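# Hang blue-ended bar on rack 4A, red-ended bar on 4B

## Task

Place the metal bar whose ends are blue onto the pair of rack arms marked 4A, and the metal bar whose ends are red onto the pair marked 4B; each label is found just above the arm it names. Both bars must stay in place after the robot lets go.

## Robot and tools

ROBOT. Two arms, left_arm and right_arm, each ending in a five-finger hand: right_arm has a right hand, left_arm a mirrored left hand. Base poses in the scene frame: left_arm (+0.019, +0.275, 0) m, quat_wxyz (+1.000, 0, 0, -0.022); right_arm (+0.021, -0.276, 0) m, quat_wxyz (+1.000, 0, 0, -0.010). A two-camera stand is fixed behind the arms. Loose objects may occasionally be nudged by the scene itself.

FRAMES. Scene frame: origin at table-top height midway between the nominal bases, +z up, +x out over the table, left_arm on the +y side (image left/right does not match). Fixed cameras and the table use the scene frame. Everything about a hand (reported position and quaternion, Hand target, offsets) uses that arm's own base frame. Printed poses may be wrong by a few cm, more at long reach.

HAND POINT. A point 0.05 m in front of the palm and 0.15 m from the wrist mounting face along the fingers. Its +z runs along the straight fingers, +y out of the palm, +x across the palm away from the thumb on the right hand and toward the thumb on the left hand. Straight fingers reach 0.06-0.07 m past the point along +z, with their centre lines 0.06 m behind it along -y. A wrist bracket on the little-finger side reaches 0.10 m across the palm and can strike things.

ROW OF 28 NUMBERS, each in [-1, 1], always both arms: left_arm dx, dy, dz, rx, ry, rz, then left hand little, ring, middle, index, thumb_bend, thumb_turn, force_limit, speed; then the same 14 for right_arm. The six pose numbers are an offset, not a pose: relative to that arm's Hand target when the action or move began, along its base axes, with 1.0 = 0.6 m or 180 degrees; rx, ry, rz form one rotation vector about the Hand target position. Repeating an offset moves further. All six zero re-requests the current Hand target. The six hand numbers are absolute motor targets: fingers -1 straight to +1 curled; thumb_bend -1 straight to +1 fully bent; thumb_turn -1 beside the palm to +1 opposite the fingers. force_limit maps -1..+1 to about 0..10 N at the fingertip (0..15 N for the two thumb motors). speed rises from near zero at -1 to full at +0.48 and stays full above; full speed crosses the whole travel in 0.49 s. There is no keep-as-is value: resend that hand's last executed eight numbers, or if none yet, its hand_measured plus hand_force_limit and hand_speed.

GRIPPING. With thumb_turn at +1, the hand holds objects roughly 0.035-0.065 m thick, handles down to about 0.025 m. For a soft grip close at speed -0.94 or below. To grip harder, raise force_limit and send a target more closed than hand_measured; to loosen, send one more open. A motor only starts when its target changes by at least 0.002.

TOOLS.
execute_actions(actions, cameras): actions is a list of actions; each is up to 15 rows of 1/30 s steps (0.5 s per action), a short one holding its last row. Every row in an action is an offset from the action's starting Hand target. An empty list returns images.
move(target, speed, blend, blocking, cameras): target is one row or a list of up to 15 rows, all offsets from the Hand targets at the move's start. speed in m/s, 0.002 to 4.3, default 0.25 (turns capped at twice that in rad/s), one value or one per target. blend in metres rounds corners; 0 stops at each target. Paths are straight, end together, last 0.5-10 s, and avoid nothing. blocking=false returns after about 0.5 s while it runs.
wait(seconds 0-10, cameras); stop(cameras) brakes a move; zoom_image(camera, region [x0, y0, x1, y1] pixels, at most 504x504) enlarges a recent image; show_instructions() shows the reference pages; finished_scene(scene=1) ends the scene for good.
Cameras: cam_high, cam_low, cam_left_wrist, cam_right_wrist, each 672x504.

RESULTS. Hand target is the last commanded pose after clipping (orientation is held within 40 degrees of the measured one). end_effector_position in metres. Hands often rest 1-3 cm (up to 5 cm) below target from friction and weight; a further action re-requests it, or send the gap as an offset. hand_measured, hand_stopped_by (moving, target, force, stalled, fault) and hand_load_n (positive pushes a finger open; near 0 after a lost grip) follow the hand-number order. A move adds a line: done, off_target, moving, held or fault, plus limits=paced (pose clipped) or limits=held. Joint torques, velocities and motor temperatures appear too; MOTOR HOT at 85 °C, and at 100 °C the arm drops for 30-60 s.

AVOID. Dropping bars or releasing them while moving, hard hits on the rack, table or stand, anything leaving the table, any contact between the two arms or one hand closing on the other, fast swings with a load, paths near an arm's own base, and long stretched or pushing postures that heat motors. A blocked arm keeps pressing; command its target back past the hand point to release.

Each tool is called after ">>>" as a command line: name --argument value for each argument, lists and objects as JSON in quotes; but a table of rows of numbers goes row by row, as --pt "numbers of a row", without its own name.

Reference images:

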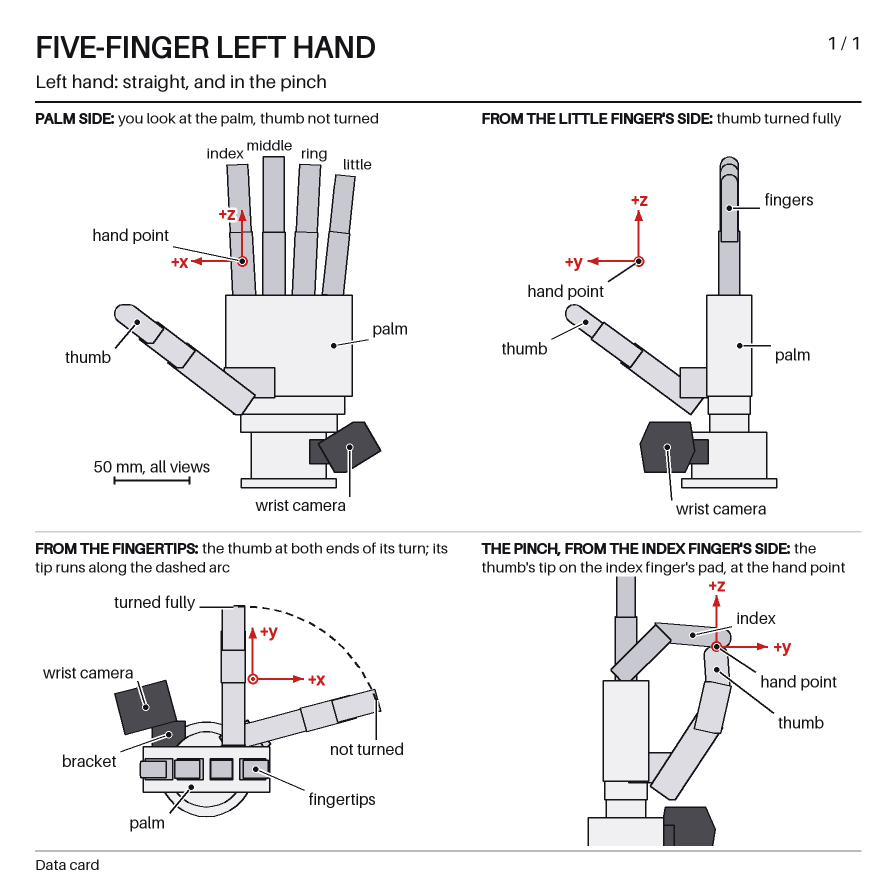

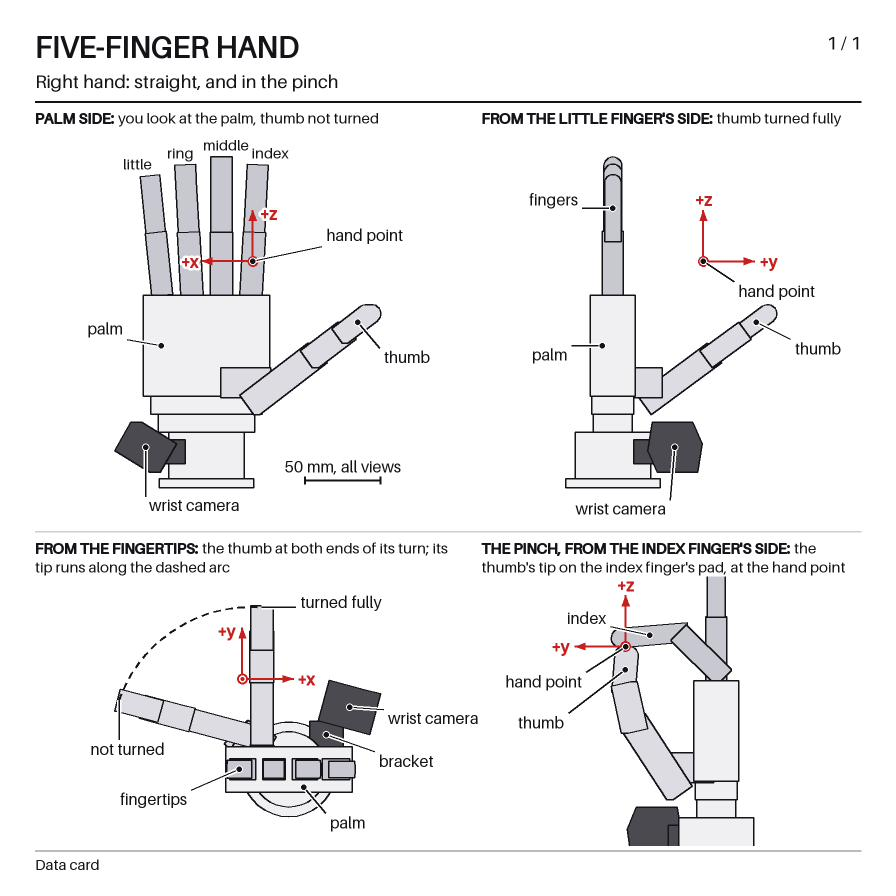

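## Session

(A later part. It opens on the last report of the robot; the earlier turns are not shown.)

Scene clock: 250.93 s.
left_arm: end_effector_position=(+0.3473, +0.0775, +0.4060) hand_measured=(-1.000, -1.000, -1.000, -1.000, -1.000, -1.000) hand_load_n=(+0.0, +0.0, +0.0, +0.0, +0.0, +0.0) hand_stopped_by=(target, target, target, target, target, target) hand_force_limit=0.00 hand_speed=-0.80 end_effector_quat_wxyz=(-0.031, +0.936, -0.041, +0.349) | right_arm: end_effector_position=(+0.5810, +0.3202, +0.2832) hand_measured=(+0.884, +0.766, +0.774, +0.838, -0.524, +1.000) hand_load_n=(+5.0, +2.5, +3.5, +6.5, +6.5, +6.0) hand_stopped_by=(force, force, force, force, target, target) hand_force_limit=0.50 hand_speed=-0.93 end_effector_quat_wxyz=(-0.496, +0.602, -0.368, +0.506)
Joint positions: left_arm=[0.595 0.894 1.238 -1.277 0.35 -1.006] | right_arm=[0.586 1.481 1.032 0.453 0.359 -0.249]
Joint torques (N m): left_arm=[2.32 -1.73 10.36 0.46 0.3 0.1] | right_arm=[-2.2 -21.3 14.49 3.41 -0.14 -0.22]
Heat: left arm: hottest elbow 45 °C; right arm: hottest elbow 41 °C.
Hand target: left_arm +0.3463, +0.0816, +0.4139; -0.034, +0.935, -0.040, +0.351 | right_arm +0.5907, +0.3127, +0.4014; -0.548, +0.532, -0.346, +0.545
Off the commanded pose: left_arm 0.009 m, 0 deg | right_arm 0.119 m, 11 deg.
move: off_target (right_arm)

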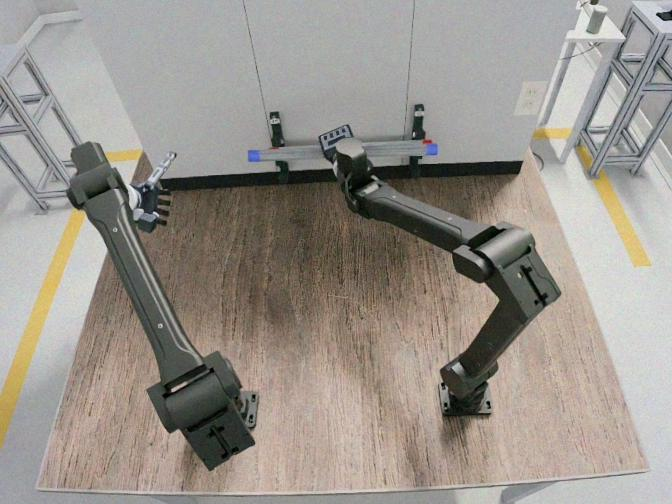

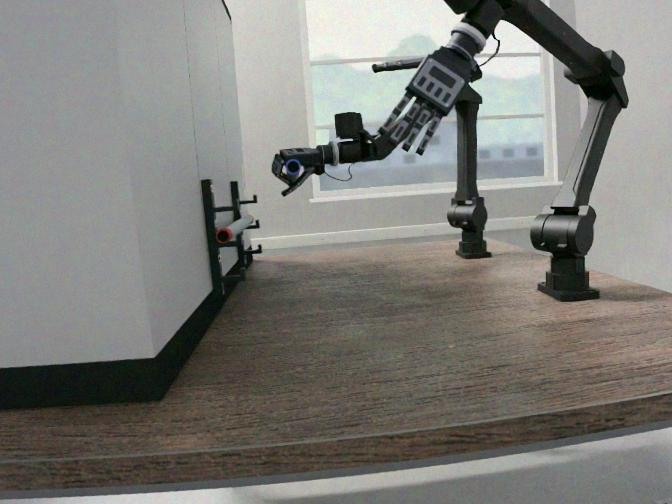

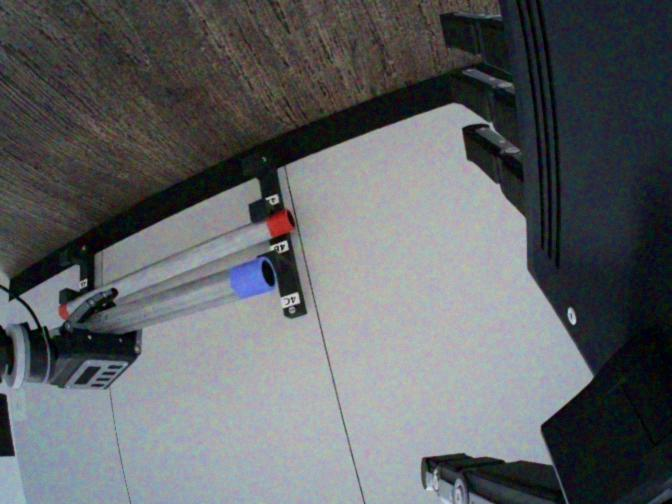

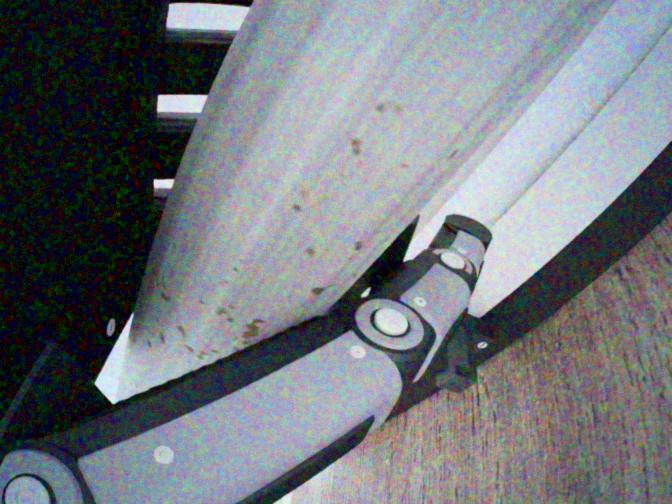

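>>> move --target '[0, 0, 0, 0,0,0, -1,-1,-1,-1,-1,-1,0,-0.8, 0.13,-0.01,0.065, -0.033,0,-0.02, 1,1,1,1,-0.52,1,0.5,-0.93]' --cameras '["all"]' --speed 0.06

>>> zoom_image --camera "cam_low" --region '[190, 110, 330, 250]'

>>> zoom_image --camera "cam_high" --region '[240, 90, 440, 240]'

Scene clock: 259.90 s.
left_arm: end_effector_position=(+0.3473, +0.0775, +0.4060) hand_measured=(-1.000, -1.000, -1.000, -1.000, -1.000, -1.000) hand_load_n=(+0.0, +0.0, +0.0, +0.0, +0.0, +0.0) hand_stopped_by=(target, target, target, target, target, target) hand_force_limit=0.00 hand_speed=-0.80 end_effector_quat_wxyz=(-0.031, +0.936, -0.041, +0.349) | right_arm: end_effector_position=(+0.6278, +0.2983, +0.2821) hand_measured=(+0.884, +0.766, +0.774, +0.838, -0.524, +1.000) hand_load_n=(+5.0, +2.0, +3.0, +6.5, +6.5, +6.5) hand_stopped_by=(force, force, force, force, target, target) hand_force_limit=0.50 hand_speed=-0.93 end_effector_quat_wxyz=(-0.436, +0.638, -0.359, +0.524)
Joint positions: left_arm=[0.595 0.894 1.238 -1.277 0.35 -1.006] | right_arm=[0.526 1.555 1.175 0.304 0.345 -0.338]
Joint torques (N m): left_arm=[2.37 -1.79 10.36 0.43 0.3 0.09] | right_arm=[-2.2 -20.6 20.89 3.54 -0.13 -0.28]
Motor temperatures (°C): left_arm=[32 30 45 26 31 26] | right_arm=[30 37 43 29 29 28]
Heat: left arm: hottest elbow 45 °C; right arm: hottest elbow 43 °C.
Hand target: left_arm +0.3463, +0.0816, +0.4139; -0.034, +0.935, -0.040, +0.351 | right_arm +0.6688, +0.3067, +0.4402; -0.503, +0.548, -0.334, +0.579
Off the commanded pose: left_arm 0.009 m, 0 deg | right_arm 0.164 m, 15 deg.
move: off_target (right_arm)

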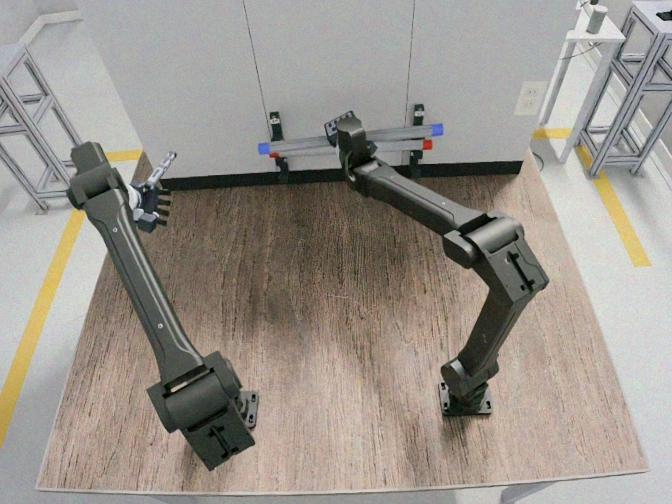

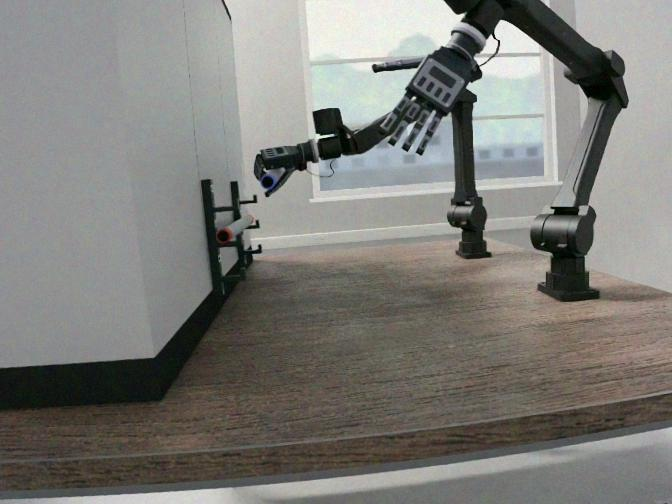

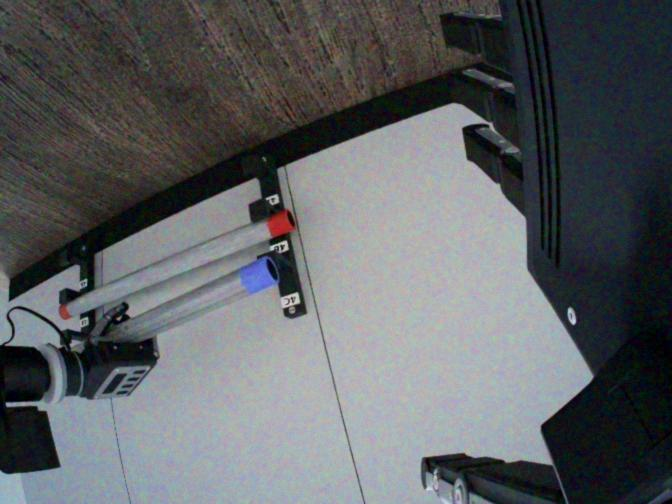

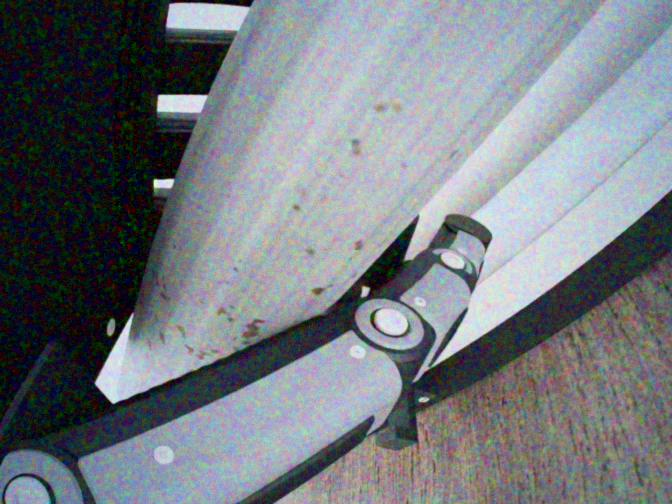

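Scaled by 3.600 from the camera's 672x504 image, which has a finer 960x720 frame.

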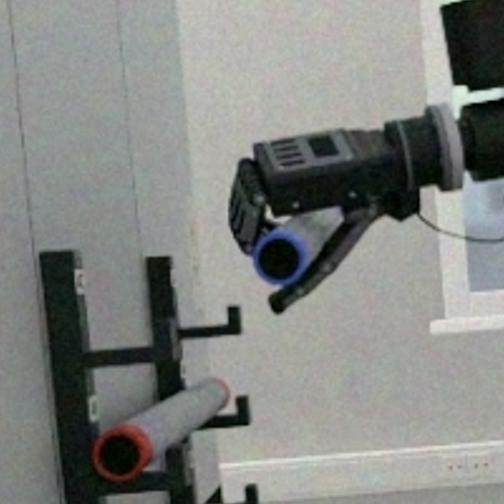

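Scaled by 2.520 from the camera's 672x504 image, which has a finer 960x720 frame.

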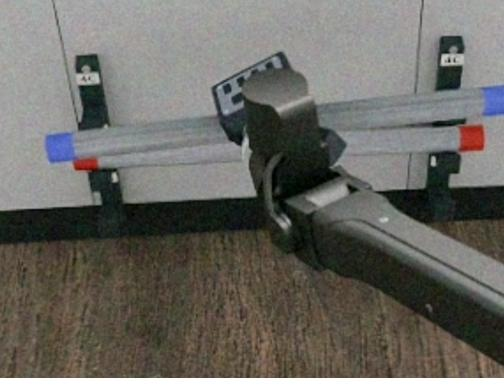

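>>> move --target '[0, 0, 0, 0,0,0, -1,-1,-1,-1,-1,-1,0,-0.8, 0.13,0.0,0.05, 0.028,0,0.0, 1,1,1,1,-0.52,1,0.5,-0.93]' --cameras '["all"]' --speed 0.06

>>> zoom_image --camera "cam_low" --region '[190, 110, 330, 250]'

>>> zoom_image --camera "cam_high" --region '[240, 90, 440, 240]'

Scene clock: 267.60 s.
left_arm: end_effector_position=(+0.3473, +0.0775, +0.4060) hand_measured=(-1.000, -1.000, -1.000, -1.000, -1.000, -1.000) hand_load_n=(+0.0, +0.0, +0.0, +0.0, -0.5, +0.0) hand_stopped_by=(target, target, target, target, target, target) hand_force_limit=0.00 hand_speed=-0.80 end_effector_quat_wxyz=(-0.031, +0.936, -0.041, +0.349) | right_arm: end_effector_position=(+0.7091, +0.3006, +0.2962) hand_measured=(+0.884, +0.766, +0.774, +0.838, -0.524, +1.000) hand_load_n=(+4.5, +2.0, +3.5, +7.0, +6.5, +6.0) hand_stopped_by=(force, force, force, force, target, target) hand_force_limit=0.50 hand_speed=-0.93 end_effector_quat_wxyz=(-0.449, +0.624, -0.384, +0.512)
Joint positions: left_arm=[0.595 0.894 1.238 -1.277 0.35 -1.006] | right_arm=[0.457 1.721 1.422 0.223 0.287 -0.278]
Joint torques (N m): left_arm=[2.37 -1.79 10.37 0.46 0.3 0.1] | right_arm=[-1.67 -24.18 21.22 3.58 -0.07 0.11]
Motor temperatures (°C): left_arm=[32 30 45 26 31 26] | right_arm=[30 37 51 29 29 28]
Heat: left arm: hottest elbow 45 °C; right arm: hottest elbow 51 °C.
Hand target: left_arm +0.3463, +0.0816, +0.4139; -0.034, +0.935, -0.040, +0.351 | right_arm +0.7468, +0.3068, +0.4703; -0.526, +0.526, -0.359, +0.563
Off the commanded pose: left_arm 0.009 m, 0 deg | right_arm 0.178 m, 16 deg.
move: off_target (right_arm)

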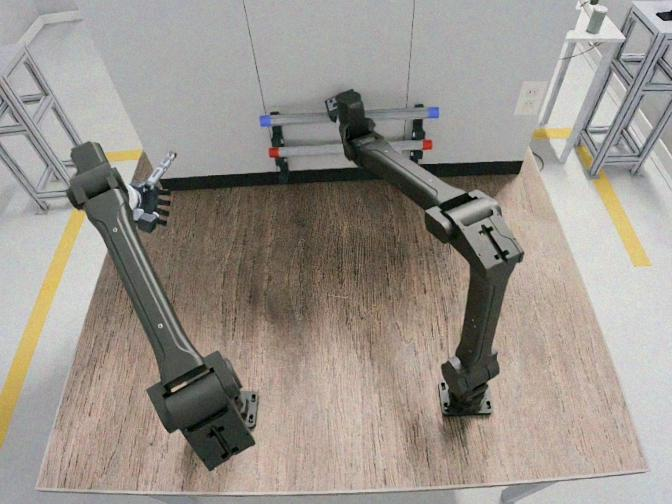

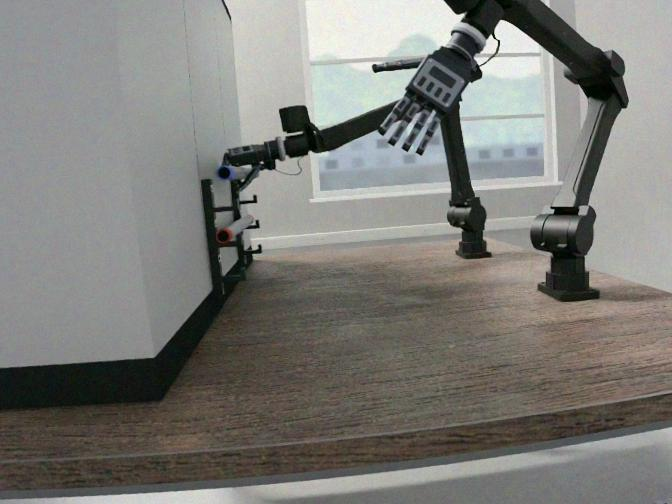

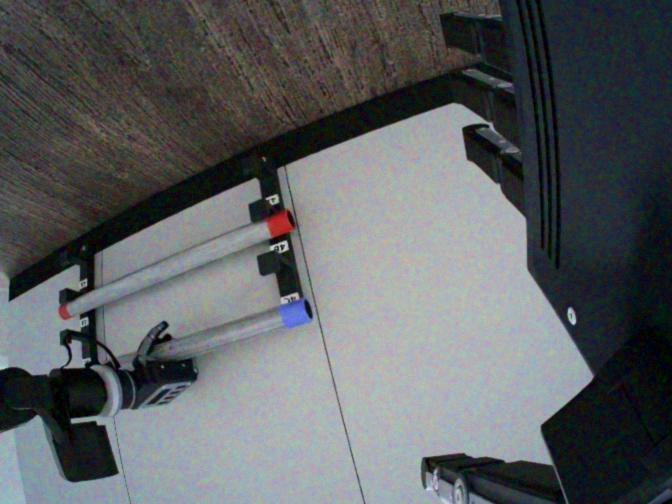

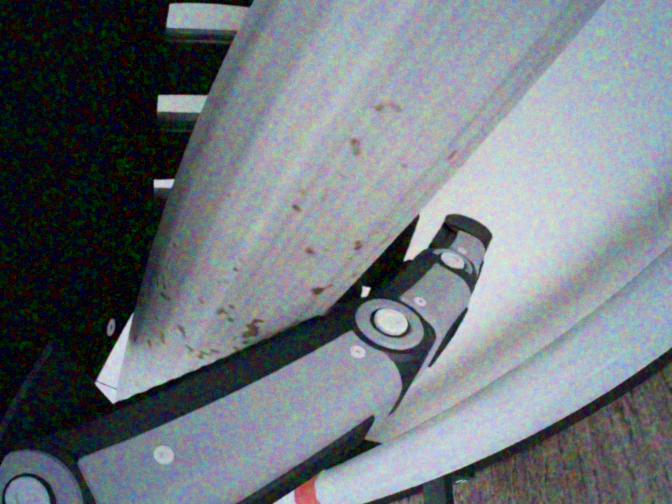

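Scaled by 3.600 from the camera's 672x504 image, which has a finer 960x720 frame.

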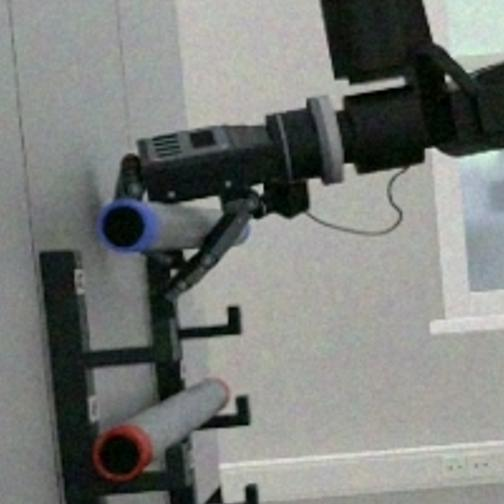

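Scaled by 2.520 from the camera's 672x504 image, which has a finer 960x720 frame.

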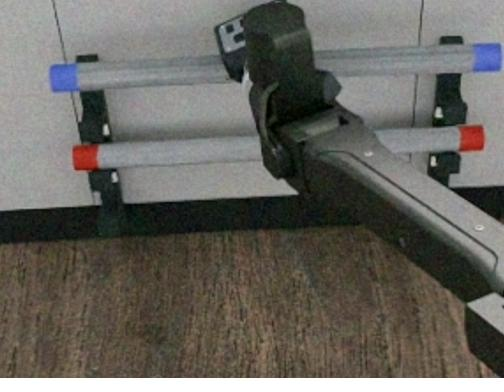

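>>> move --target '[0, 0, 0, 0,0,0, -1,-1,-1,-1,-1,-1,0,-0.8, 0.035,0.0,0.0, 0,0,0.0, 1,1,1,1,-0.52,1,0.5,-0.93]' --cameras '["cam_low"]' --speed 0.06

>>> zoom_image --camera "cam_low" --region '[190, 110, 330, 250]'

Scene clock: 271.07 s.
left_arm: end_effector_position=(+0.3473, +0.0775, +0.4060) hand_measured=(-1.000, -1.000, -1.000, -1.000, -1.000, -1.000) hand_load_n=(+0.0, +0.0, +0.0, +0.0, +0.0, +0.0) hand_stopped_by=(target, target, target, target, target, target) hand_force_limit=0.00 hand_speed=-0.80 end_effector_quat_wxyz=(-0.031, +0.936, -0.041, +0.349) | right_arm: end_effector_position=(+0.7167, +0.2987, +0.2968) hand_measured=(+0.884, +0.766, +0.774, +0.838, -0.524, +1.000) hand_load_n=(+1.0, +1.0, +3.5, +7.0, +6.5, +6.0) hand_stopped_by=(force, force, force, force, target, target) hand_force_limit=0.50 hand_speed=-0.93 end_effector_quat_wxyz=(-0.449, +0.625, -0.386, +0.510)
Joint positions: left_arm=[0.595 0.894 1.238 -1.277 0.35 -1.006] | right_arm=[0.448 1.735 1.447 0.208 0.278 -0.274]
Joint torques (N m): left_arm=[2.43 -1.73 10.36 0.44 0.3 0.09] | right_arm=[-2.26 -22.77 22.76 3.85 -0.21 0.04]
Heat: left arm: hottest elbow 45 °C; right arm: hottest elbow 53 °C.
Hand target: left_arm +0.3463, +0.0816, +0.4139; -0.034, +0.935, -0.040, +0.351 | right_arm +0.7677, +0.3067, +0.4704; -0.526, +0.526, -0.359, +0.564
Off the commanded pose: left_arm 0.009 m, 0 deg | right_arm 0.181 m, 16 deg.
move: off_target (right_arm)
Images, in order (width x height): cam_low 672x504.

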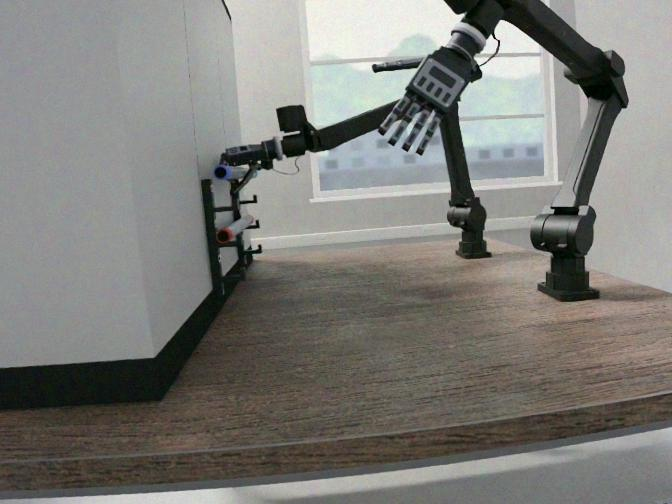

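Scaled by 3.600 from the camera's 672x504 image, which has a finer 960x720 frame.

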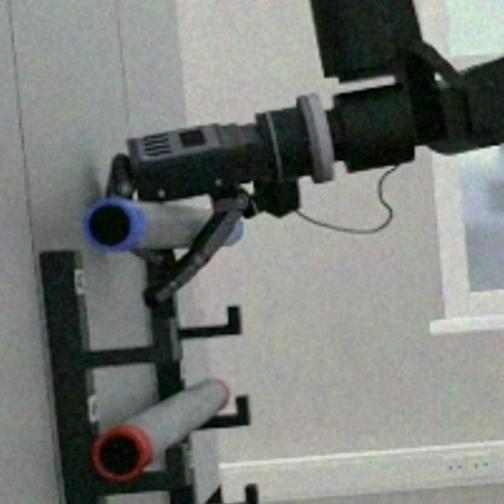

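>>> move --target '[0, 0, 0, 0,0,0, -1,-1,-1,-1,-1,-1,0,-0.8, 0.0,0.0,-0.1, 0,0,0.0, 1,1,1,1,-0.52,1,0.5,-0.93]' --cameras '["cam_low"]' --speed 0.05

>>> zoom_image --camera "cam_low" --region '[190, 110, 330, 250]'

Scene clock: 279.80 s.
left_arm: end_effector_position=(+0.3473, +0.0775, +0.4060) hand_measured=(-1.000, -1.000, -1.000, -1.000, -1.000, -1.000) hand_load_n=(+0.0, +0.5, +0.0, +0.0, +0.0, +0.0) hand_stopped_by=(target, target, target, target, target, target) hand_force_limit=0.00 hand_speed=-0.80 end_effector_quat_wxyz=(-0.031, +0.936, -0.041, +0.349) | right_arm: end_effector_position=(+0.7204, +0.3006, +0.2993) hand_measured=(+0.884, +0.766, +0.774, +0.838, -0.524, +1.000) hand_load_n=(-4.0, -2.5, +3.5, +6.5, +6.0, +6.5) hand_stopped_by=(force, force, force, force, target, target) hand_force_limit=0.50 hand_speed=-0.93 end_effector_quat_wxyz=(-0.454, +0.607, -0.395, +0.519)
Joint positions: left_arm=[0.595 0.894 1.238 -1.277 0.35 -1.006] | right_arm=[0.455 1.746 1.447 0.247 0.313 -0.26]
Joint torques (N m): left_arm=[2.26 -1.73 10.36 0.44 0.3 0.1] | right_arm=[-2.84 -18.84 17.52 7.57 -1.39 -0.14]
Motor temperatures (°C): left_arm=[32 30 45 26 31 26] | right_arm=[30 37 58 29 29 28]
Heat: left arm: hottest elbow 45 °C; right arm: hottest elbow 58 °C.
Hand target: left_arm +0.3463, +0.0816, +0.4139; -0.034, +0.935, -0.040, +0.351 | right_arm +0.7677, +0.3068, +0.4103; -0.526, +0.526, -0.359, +0.563
Off the commanded pose: left_arm 0.009 m, 0 deg | right_arm 0.121 m, 14 deg.
move: off_target (right_arm)
Images, in order (width x height): cam_low 672x504.

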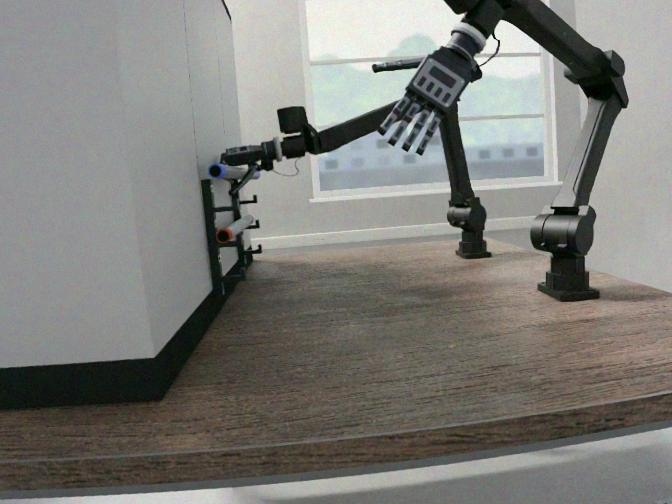

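Scaled by 3.600 from the camera's 672x504 image, which has a finer 960x720 frame.

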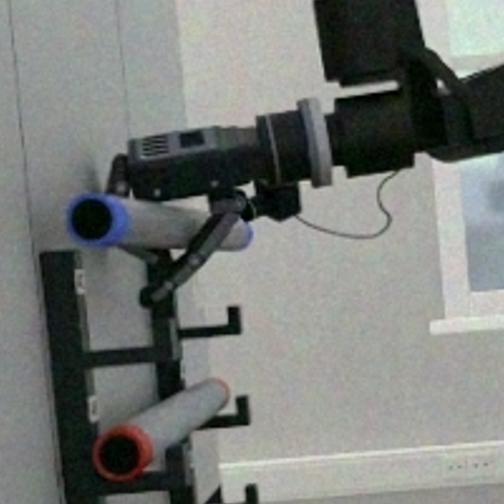

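>>> move --target '[0, 0, 0, 0,0,0, -1,-1,-1,-1,-1,-1,0,-0.8, -0.075,0.0,0.0, 0,0,0.0, 1,1,1,1,-0.52,1,0.5,-0.93]' --cameras '["cam_low", "cam_high"]' --speed 0.05

>>> zoom_image --camera "cam_low" --region '[190, 110, 330, 250]'

Scene clock: 282.33 s.
left_arm: end_effector_position=(+0.3473, +0.0775, +0.4060) hand_measured=(-1.000, -1.000, -1.000, -1.000, -1.000, -1.000) hand_load_n=(+0.0, +0.0, +0.0, +0.0, +0.0, -0.5) hand_stopped_by=(target, target, target, target, target, target) hand_force_limit=0.00 hand_speed=-0.80 end_effector_quat_wxyz=(-0.031, +0.936, -0.041, +0.349) | right_arm: end_effector_position=(+0.7201, +0.3013, +0.2995) hand_measured=(+0.884, +0.766, +0.774, +0.838, -0.524, +1.000) hand_load_n=(+3.0, +1.0, +3.5, +7.0, +6.5, +6.0) hand_stopped_by=(force, force, force, force, target, target) hand_force_limit=0.50 hand_speed=-0.93 end_effector_quat_wxyz=(-0.468, +0.593, -0.390, +0.526)
Joint positions: left_arm=[0.595 0.894 1.238 -1.277 0.35 -1.006] | right_arm=[0.455 1.746 1.417 0.321 0.309 -0.26]
Joint torques (N m): left_arm=[2.32 -1.85 10.36 0.43 0.3 0.1] | right_arm=[-0.85 -24.7 13.05 5.41 -0.22 -0.11]
Motor temperatures (°C): left_arm=[32 30 45 26 31 26] | right_arm=[30 37 58 29 29 28]
Heat: left arm: hottest elbow 45 °C; right arm: hottest elbow 58 °C.
Hand target: left_arm +0.3463, +0.0816, +0.4139; -0.034, +0.935, -0.040, +0.351 | right_arm +0.7227, +0.3066, +0.4105; -0.526, +0.526, -0.359, +0.564
Off the commanded pose: left_arm 0.009 m, 0 deg | right_arm 0.111 m, 12 deg.
move: off_target (right_arm)
Images, in order (width x height): cam_high 672x504, cam_low 672x504.

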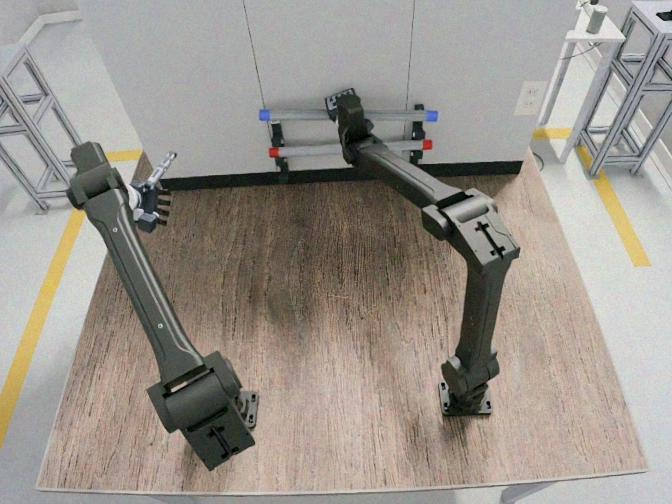

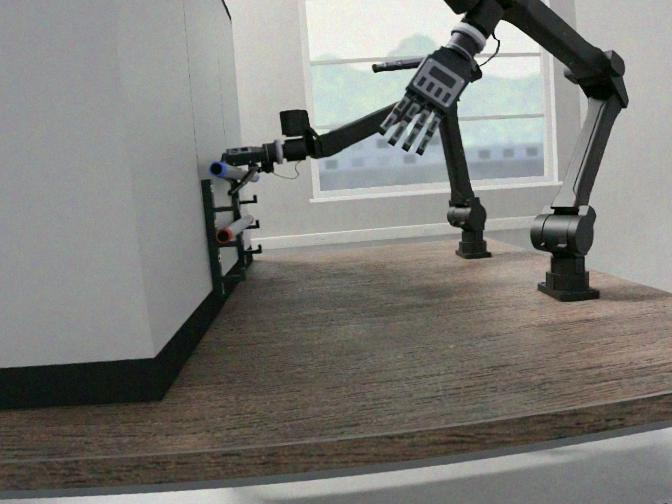

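Scaled by 3.600 from the camera's 672x504 image, which has a finer 960x720 frame.

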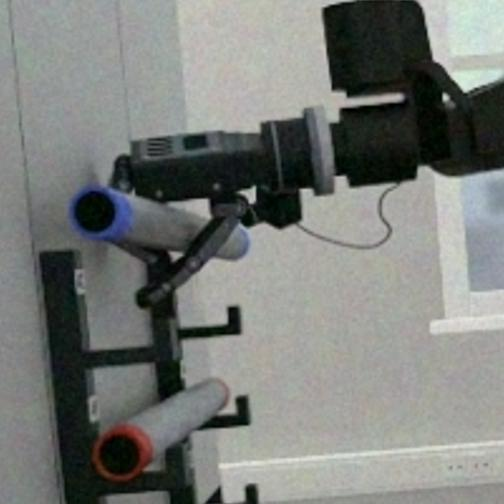

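>>> move --target '[0, 0, 0, 0,0,0, -1,-1,-1,-1,-1,-1,0,-0.8, 0.0,0.0,-0.08, 0,0,0.013, 1,1,1,1,-0.52,1,0.5,-0.93]' --cameras '["cam_low", "cam_high"]' --speed 0.05

>>> zoom_image --camera "cam_low" --region '[190, 110, 330, 250]'

>>> zoom_image --camera "cam_high" --region '[240, 90, 440, 240]'

Scene clock: 288.47 s.
left_arm: end_effector_position=(+0.3473, +0.0775, +0.4060) hand_measured=(-1.000, -1.000, -1.000, -1.000, -1.000, -1.000) hand_load_n=(+0.0, +0.0, +0.0, -0.5, +0.0, -0.5) hand_stopped_by=(target, target, target, target, target, target) hand_force_limit=0.00 hand_speed=-0.80 end_effector_quat_wxyz=(-0.031, +0.936, -0.041, +0.349) | right_arm: end_effector_position=(+0.7170, +0.3117, +0.2598) hand_measured=(+0.884, +0.766, +0.774, +0.838, -0.524, +1.000) hand_load_n=(+4.0, +1.0, +3.5, +7.0, +6.0, +5.0) hand_stopped_by=(force, force, force, force, target, target) hand_force_limit=0.50 hand_speed=-0.93 end_effector_quat_wxyz=(-0.488, +0.599, -0.370, +0.516)
Joint positions: left_arm=[0.595 0.894 1.238 -1.277 0.35 -1.006] | right_arm=[0.455 1.785 1.347 0.448 0.252 -0.262]
Joint torques (N m): left_arm=[2.32 -1.79 10.37 0.44 0.3 0.1] | right_arm=[-1.9 -24.59 11.88 5.01 -0.16 0]
Motor temperatures (°C): left_arm=[32 30 45 26 31 26] | right_arm=[30 37 57 29 29 28]
Heat: left arm: hottest elbow 45 °C; right arm: hottest elbow 57 °C.
Hand target: left_arm +0.3463, +0.0816, +0.4139; -0.034, +0.935, -0.040, +0.351 | right_arm +0.7228, +0.3066, +0.3622; -0.538, +0.533, -0.349, +0.553
Off the commanded pose: left_arm 0.009 m, 0 deg | right_arm 0.103 m, 11 deg.
move: off_target (right_arm)
Images, in order (width x height): cam_high 672x504, cam_low 672x504.

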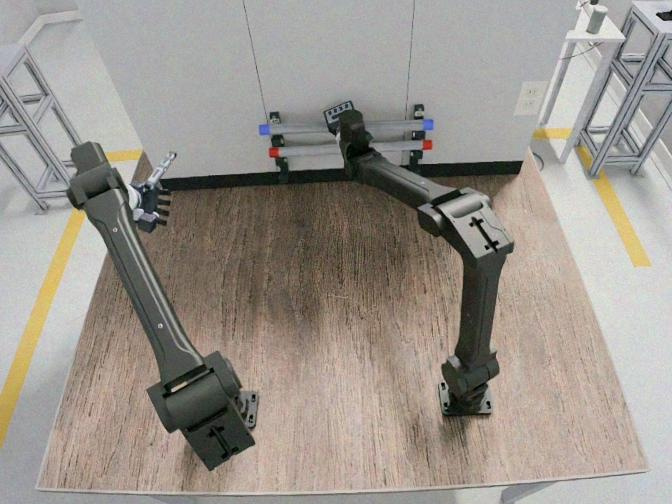

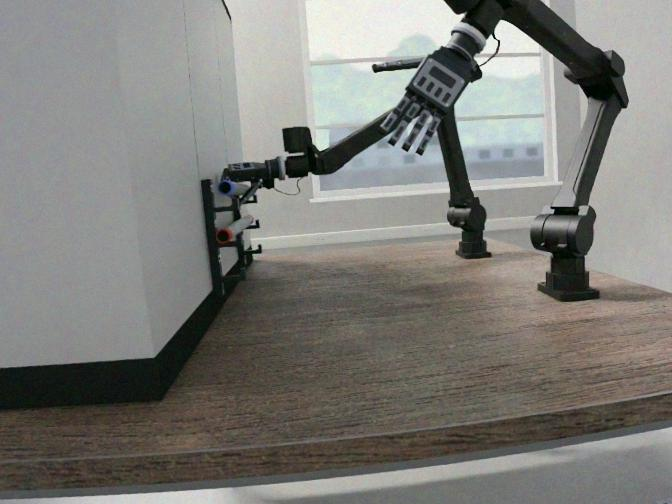

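Scaled by 3.600 from the camera's 672x504 image, which has a finer 960x720 frame.

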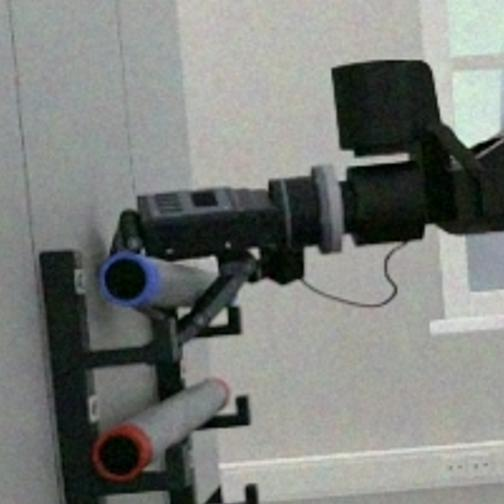

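Scaled by 2.520 from the camera's 672x504 image, which has a finer 960x720 frame.

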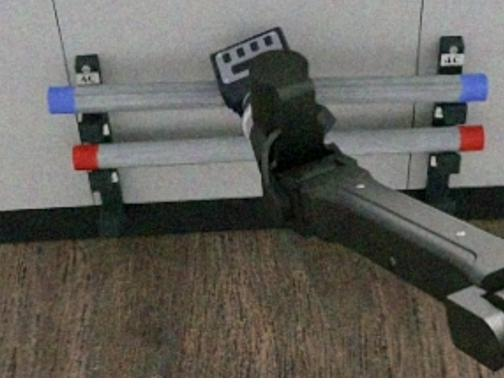

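>>> move --target '[0, 0, 0, 0,0,0, -1,-1,-1,-1,-1,-1,0,-0.8, 0.015,0.0,-0.02, 0,0,-0.009, 1,1,1,1,-0.52,1,0.5,-0.93]' --cameras '["cam_low", "cam_high"]' --speed 0.05

>>> zoom_image --camera "cam_low" --region '[190, 110, 330, 250]'

>>> zoom_image --camera "cam_high" --region '[240, 90, 440, 240]'

Scene clock: 291.67 s.
left_arm: end_effector_position=(+0.3473, +0.0775, +0.4060) hand_measured=(-1.000, -1.000, -1.000, -1.000, -1.000, -1.000) hand_load_n=(+0.0, +0.0, +0.0, +0.0, +0.0, +0.0) hand_stopped_by=(target, target, target, target, target, target) hand_force_limit=0.00 hand_speed=-0.80 end_effector_quat_wxyz=(-0.031, +0.936, -0.041, +0.349) | right_arm: end_effector_position=(+0.7199, +0.3081, +0.2537) hand_measured=(+0.884, +0.766, +0.774, +0.838, -0.524, +1.000) hand_load_n=(+4.0, +0.0, +3.5, +5.5, +6.0, +4.5) hand_stopped_by=(force, force, force, force, target, target) hand_force_limit=0.50 hand_speed=-0.93 end_effector_quat_wxyz=(-0.483, +0.594, -0.373, +0.525)
Joint positions: left_arm=[0.595 0.894 1.238 -1.277 0.35 -1.006] | right_arm=[0.455 1.798 1.341 0.475 0.273 -0.271]
Joint torques (N m): left_arm=[2.32 -1.73 10.36 0.44 0.3 0.1] | right_arm=[-1.67 -23.53 12.7 4.82 0.18 0.02]
Motor temperatures (°C): left_arm=[32 30 45 26 31 26] | right_arm=[30 38 56 29 29 28]
Heat: left arm: hottest elbow 45 °C; right arm: hottest elbow 56 °C.
Hand target: left_arm +0.3463, +0.0816, +0.4139; -0.034, +0.935, -0.040, +0.351 | right_arm +0.7317, +0.3066, +0.3505; -0.530, +0.528, -0.356, +0.560
Off the commanded pose: left_arm 0.009 m, 0 deg | right_arm 0.097 m, 10 deg.
move: off_target (right_arm)
Images, in order (width x height): cam_high 672x504, cam_low 672x504.

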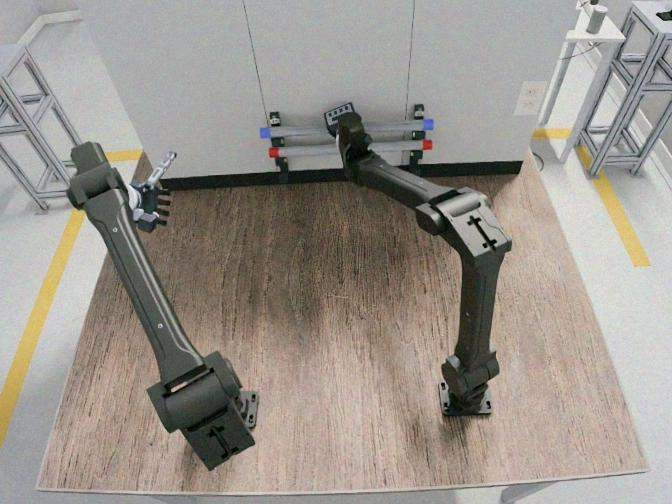

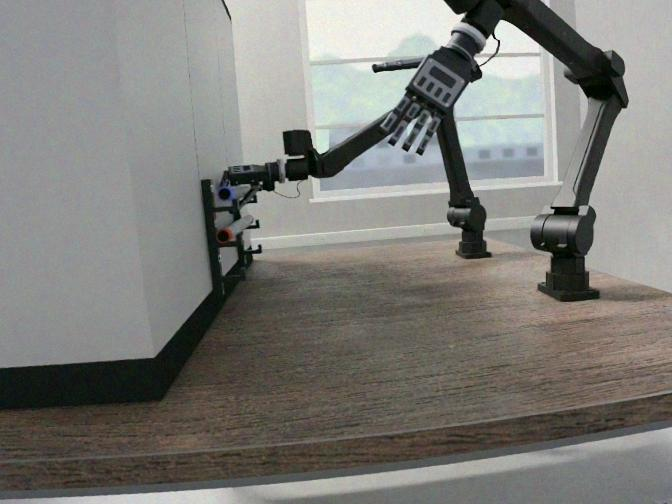

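Scaled by 3.600 from the camera's 672x504 image, which has a finer 960x720 frame.

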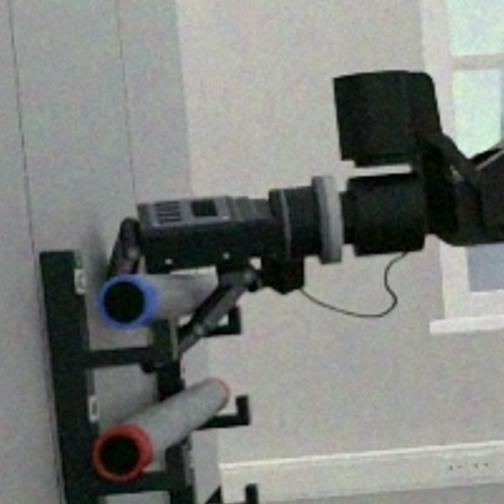

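Scaled by 2.520 from the camera's 672x504 image, which has a finer 960x720 frame.

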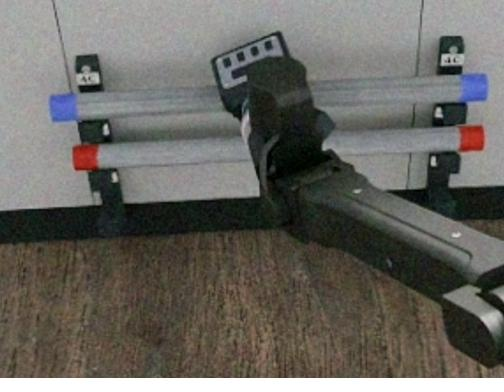

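>>> move --target '[0, 0, 0, 0,0,0, -1,-1,-1,-1,-1,-1,0,-0.8, 0.02,0.0,0.02, 0,0,-0.013, 1,1,1,1,-0.52,1,0.5,-0.93]' --cameras '["cam_low", "cam_left_wrist"]' --speed 0.05

>>> zoom_image --camera "cam_low" --region '[190, 110, 330, 250]'

>>> zoom_image --camera "cam_left_wrist" --region '[200, 150, 350, 350]'

Scene clock: 294.30 s.
left_arm: end_effector_position=(+0.3473, +0.0775, +0.4060) hand_measured=(-1.000, -1.000, -1.000, -1.000, -1.000, -1.000) hand_load_n=(+0.0, +0.0, +0.0, +0.0, +0.0, +0.0) hand_stopped_by=(target, target, target, target, target, target) hand_force_limit=0.00 hand_speed=-0.80 end_effector_quat_wxyz=(-0.031, +0.936, -0.041, +0.349) | right_arm: end_effector_position=(+0.7220, +0.3006, +0.2498) hand_measured=(+0.884, +0.766, +0.774, +0.838, -0.524, +1.000) hand_load_n=(+3.0, -1.0, +3.5, +6.5, +6.0, +4.5) hand_stopped_by=(force, force, force, force, target, target) hand_force_limit=0.50 hand_speed=-0.93 end_effector_quat_wxyz=(-0.469, +0.587, -0.386, +0.535)
Joint positions: left_arm=[0.595 0.894 1.238 -1.277 0.35 -1.006] | right_arm=[0.457 1.803 1.341 0.475 0.319 -0.274]
Joint torques (N m): left_arm=[2.32 -1.79 10.39 0.44 0.29 0.1] | right_arm=[-1.32 -23.47 15.65 3.4 0.14 0]
Motor temperatures (°C): left_arm=[32 30 45 26 31 26] | right_arm=[30 38 55 29 29 28]
Heat: left arm: hottest elbow 45 °C; right arm: hottest elbow 55 °C.
Hand target: left_arm +0.3463, +0.0816, +0.4139; -0.034, +0.935, -0.040, +0.351 | right_arm +0.7436, +0.3069, +0.3625; -0.519, +0.520, -0.367, +0.571
Off the commanded pose: left_arm 0.009 m, 0 deg | right_arm 0.115 m, 11 deg.
move: off_target (right_arm)
Images, in order (width x height): cam_low 672x504, cam_left_wrist 672x504.

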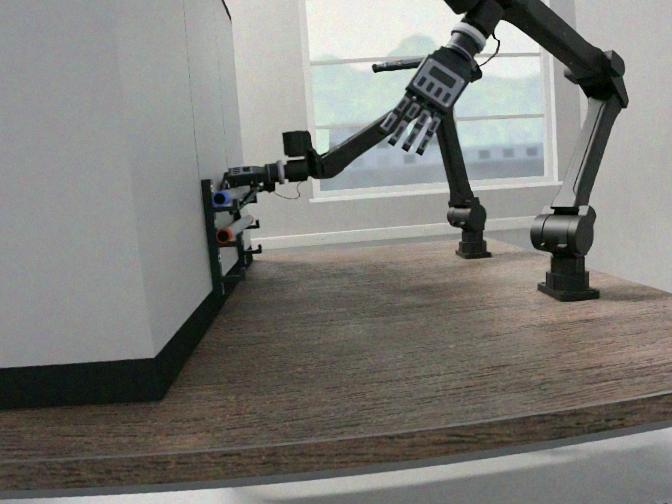

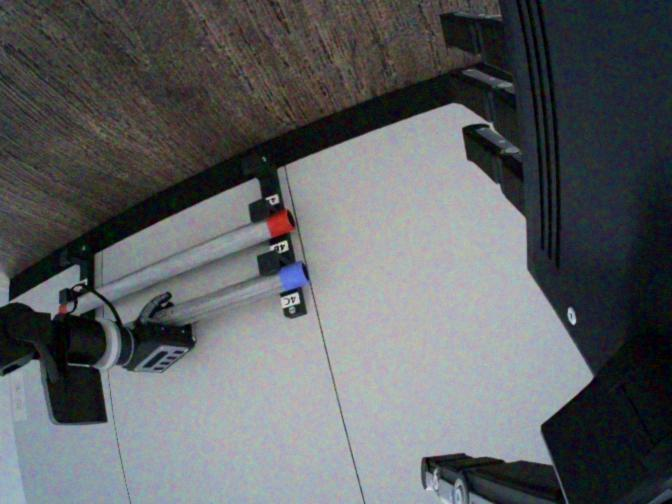

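Scaled by 3.600 from the camera's 672x504 image, which has a finer 960x720 frame.

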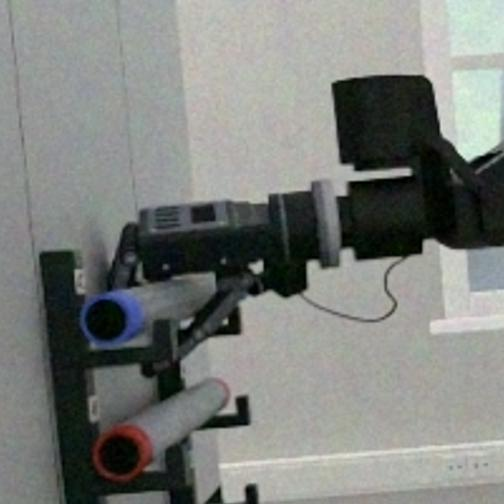

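Scaled by 2.520 from the camera's 672x504 image, which has a finer 960x720 frame.

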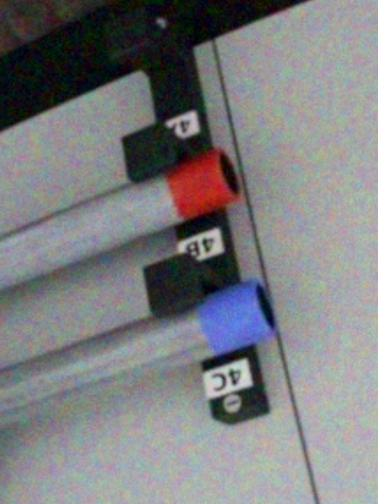

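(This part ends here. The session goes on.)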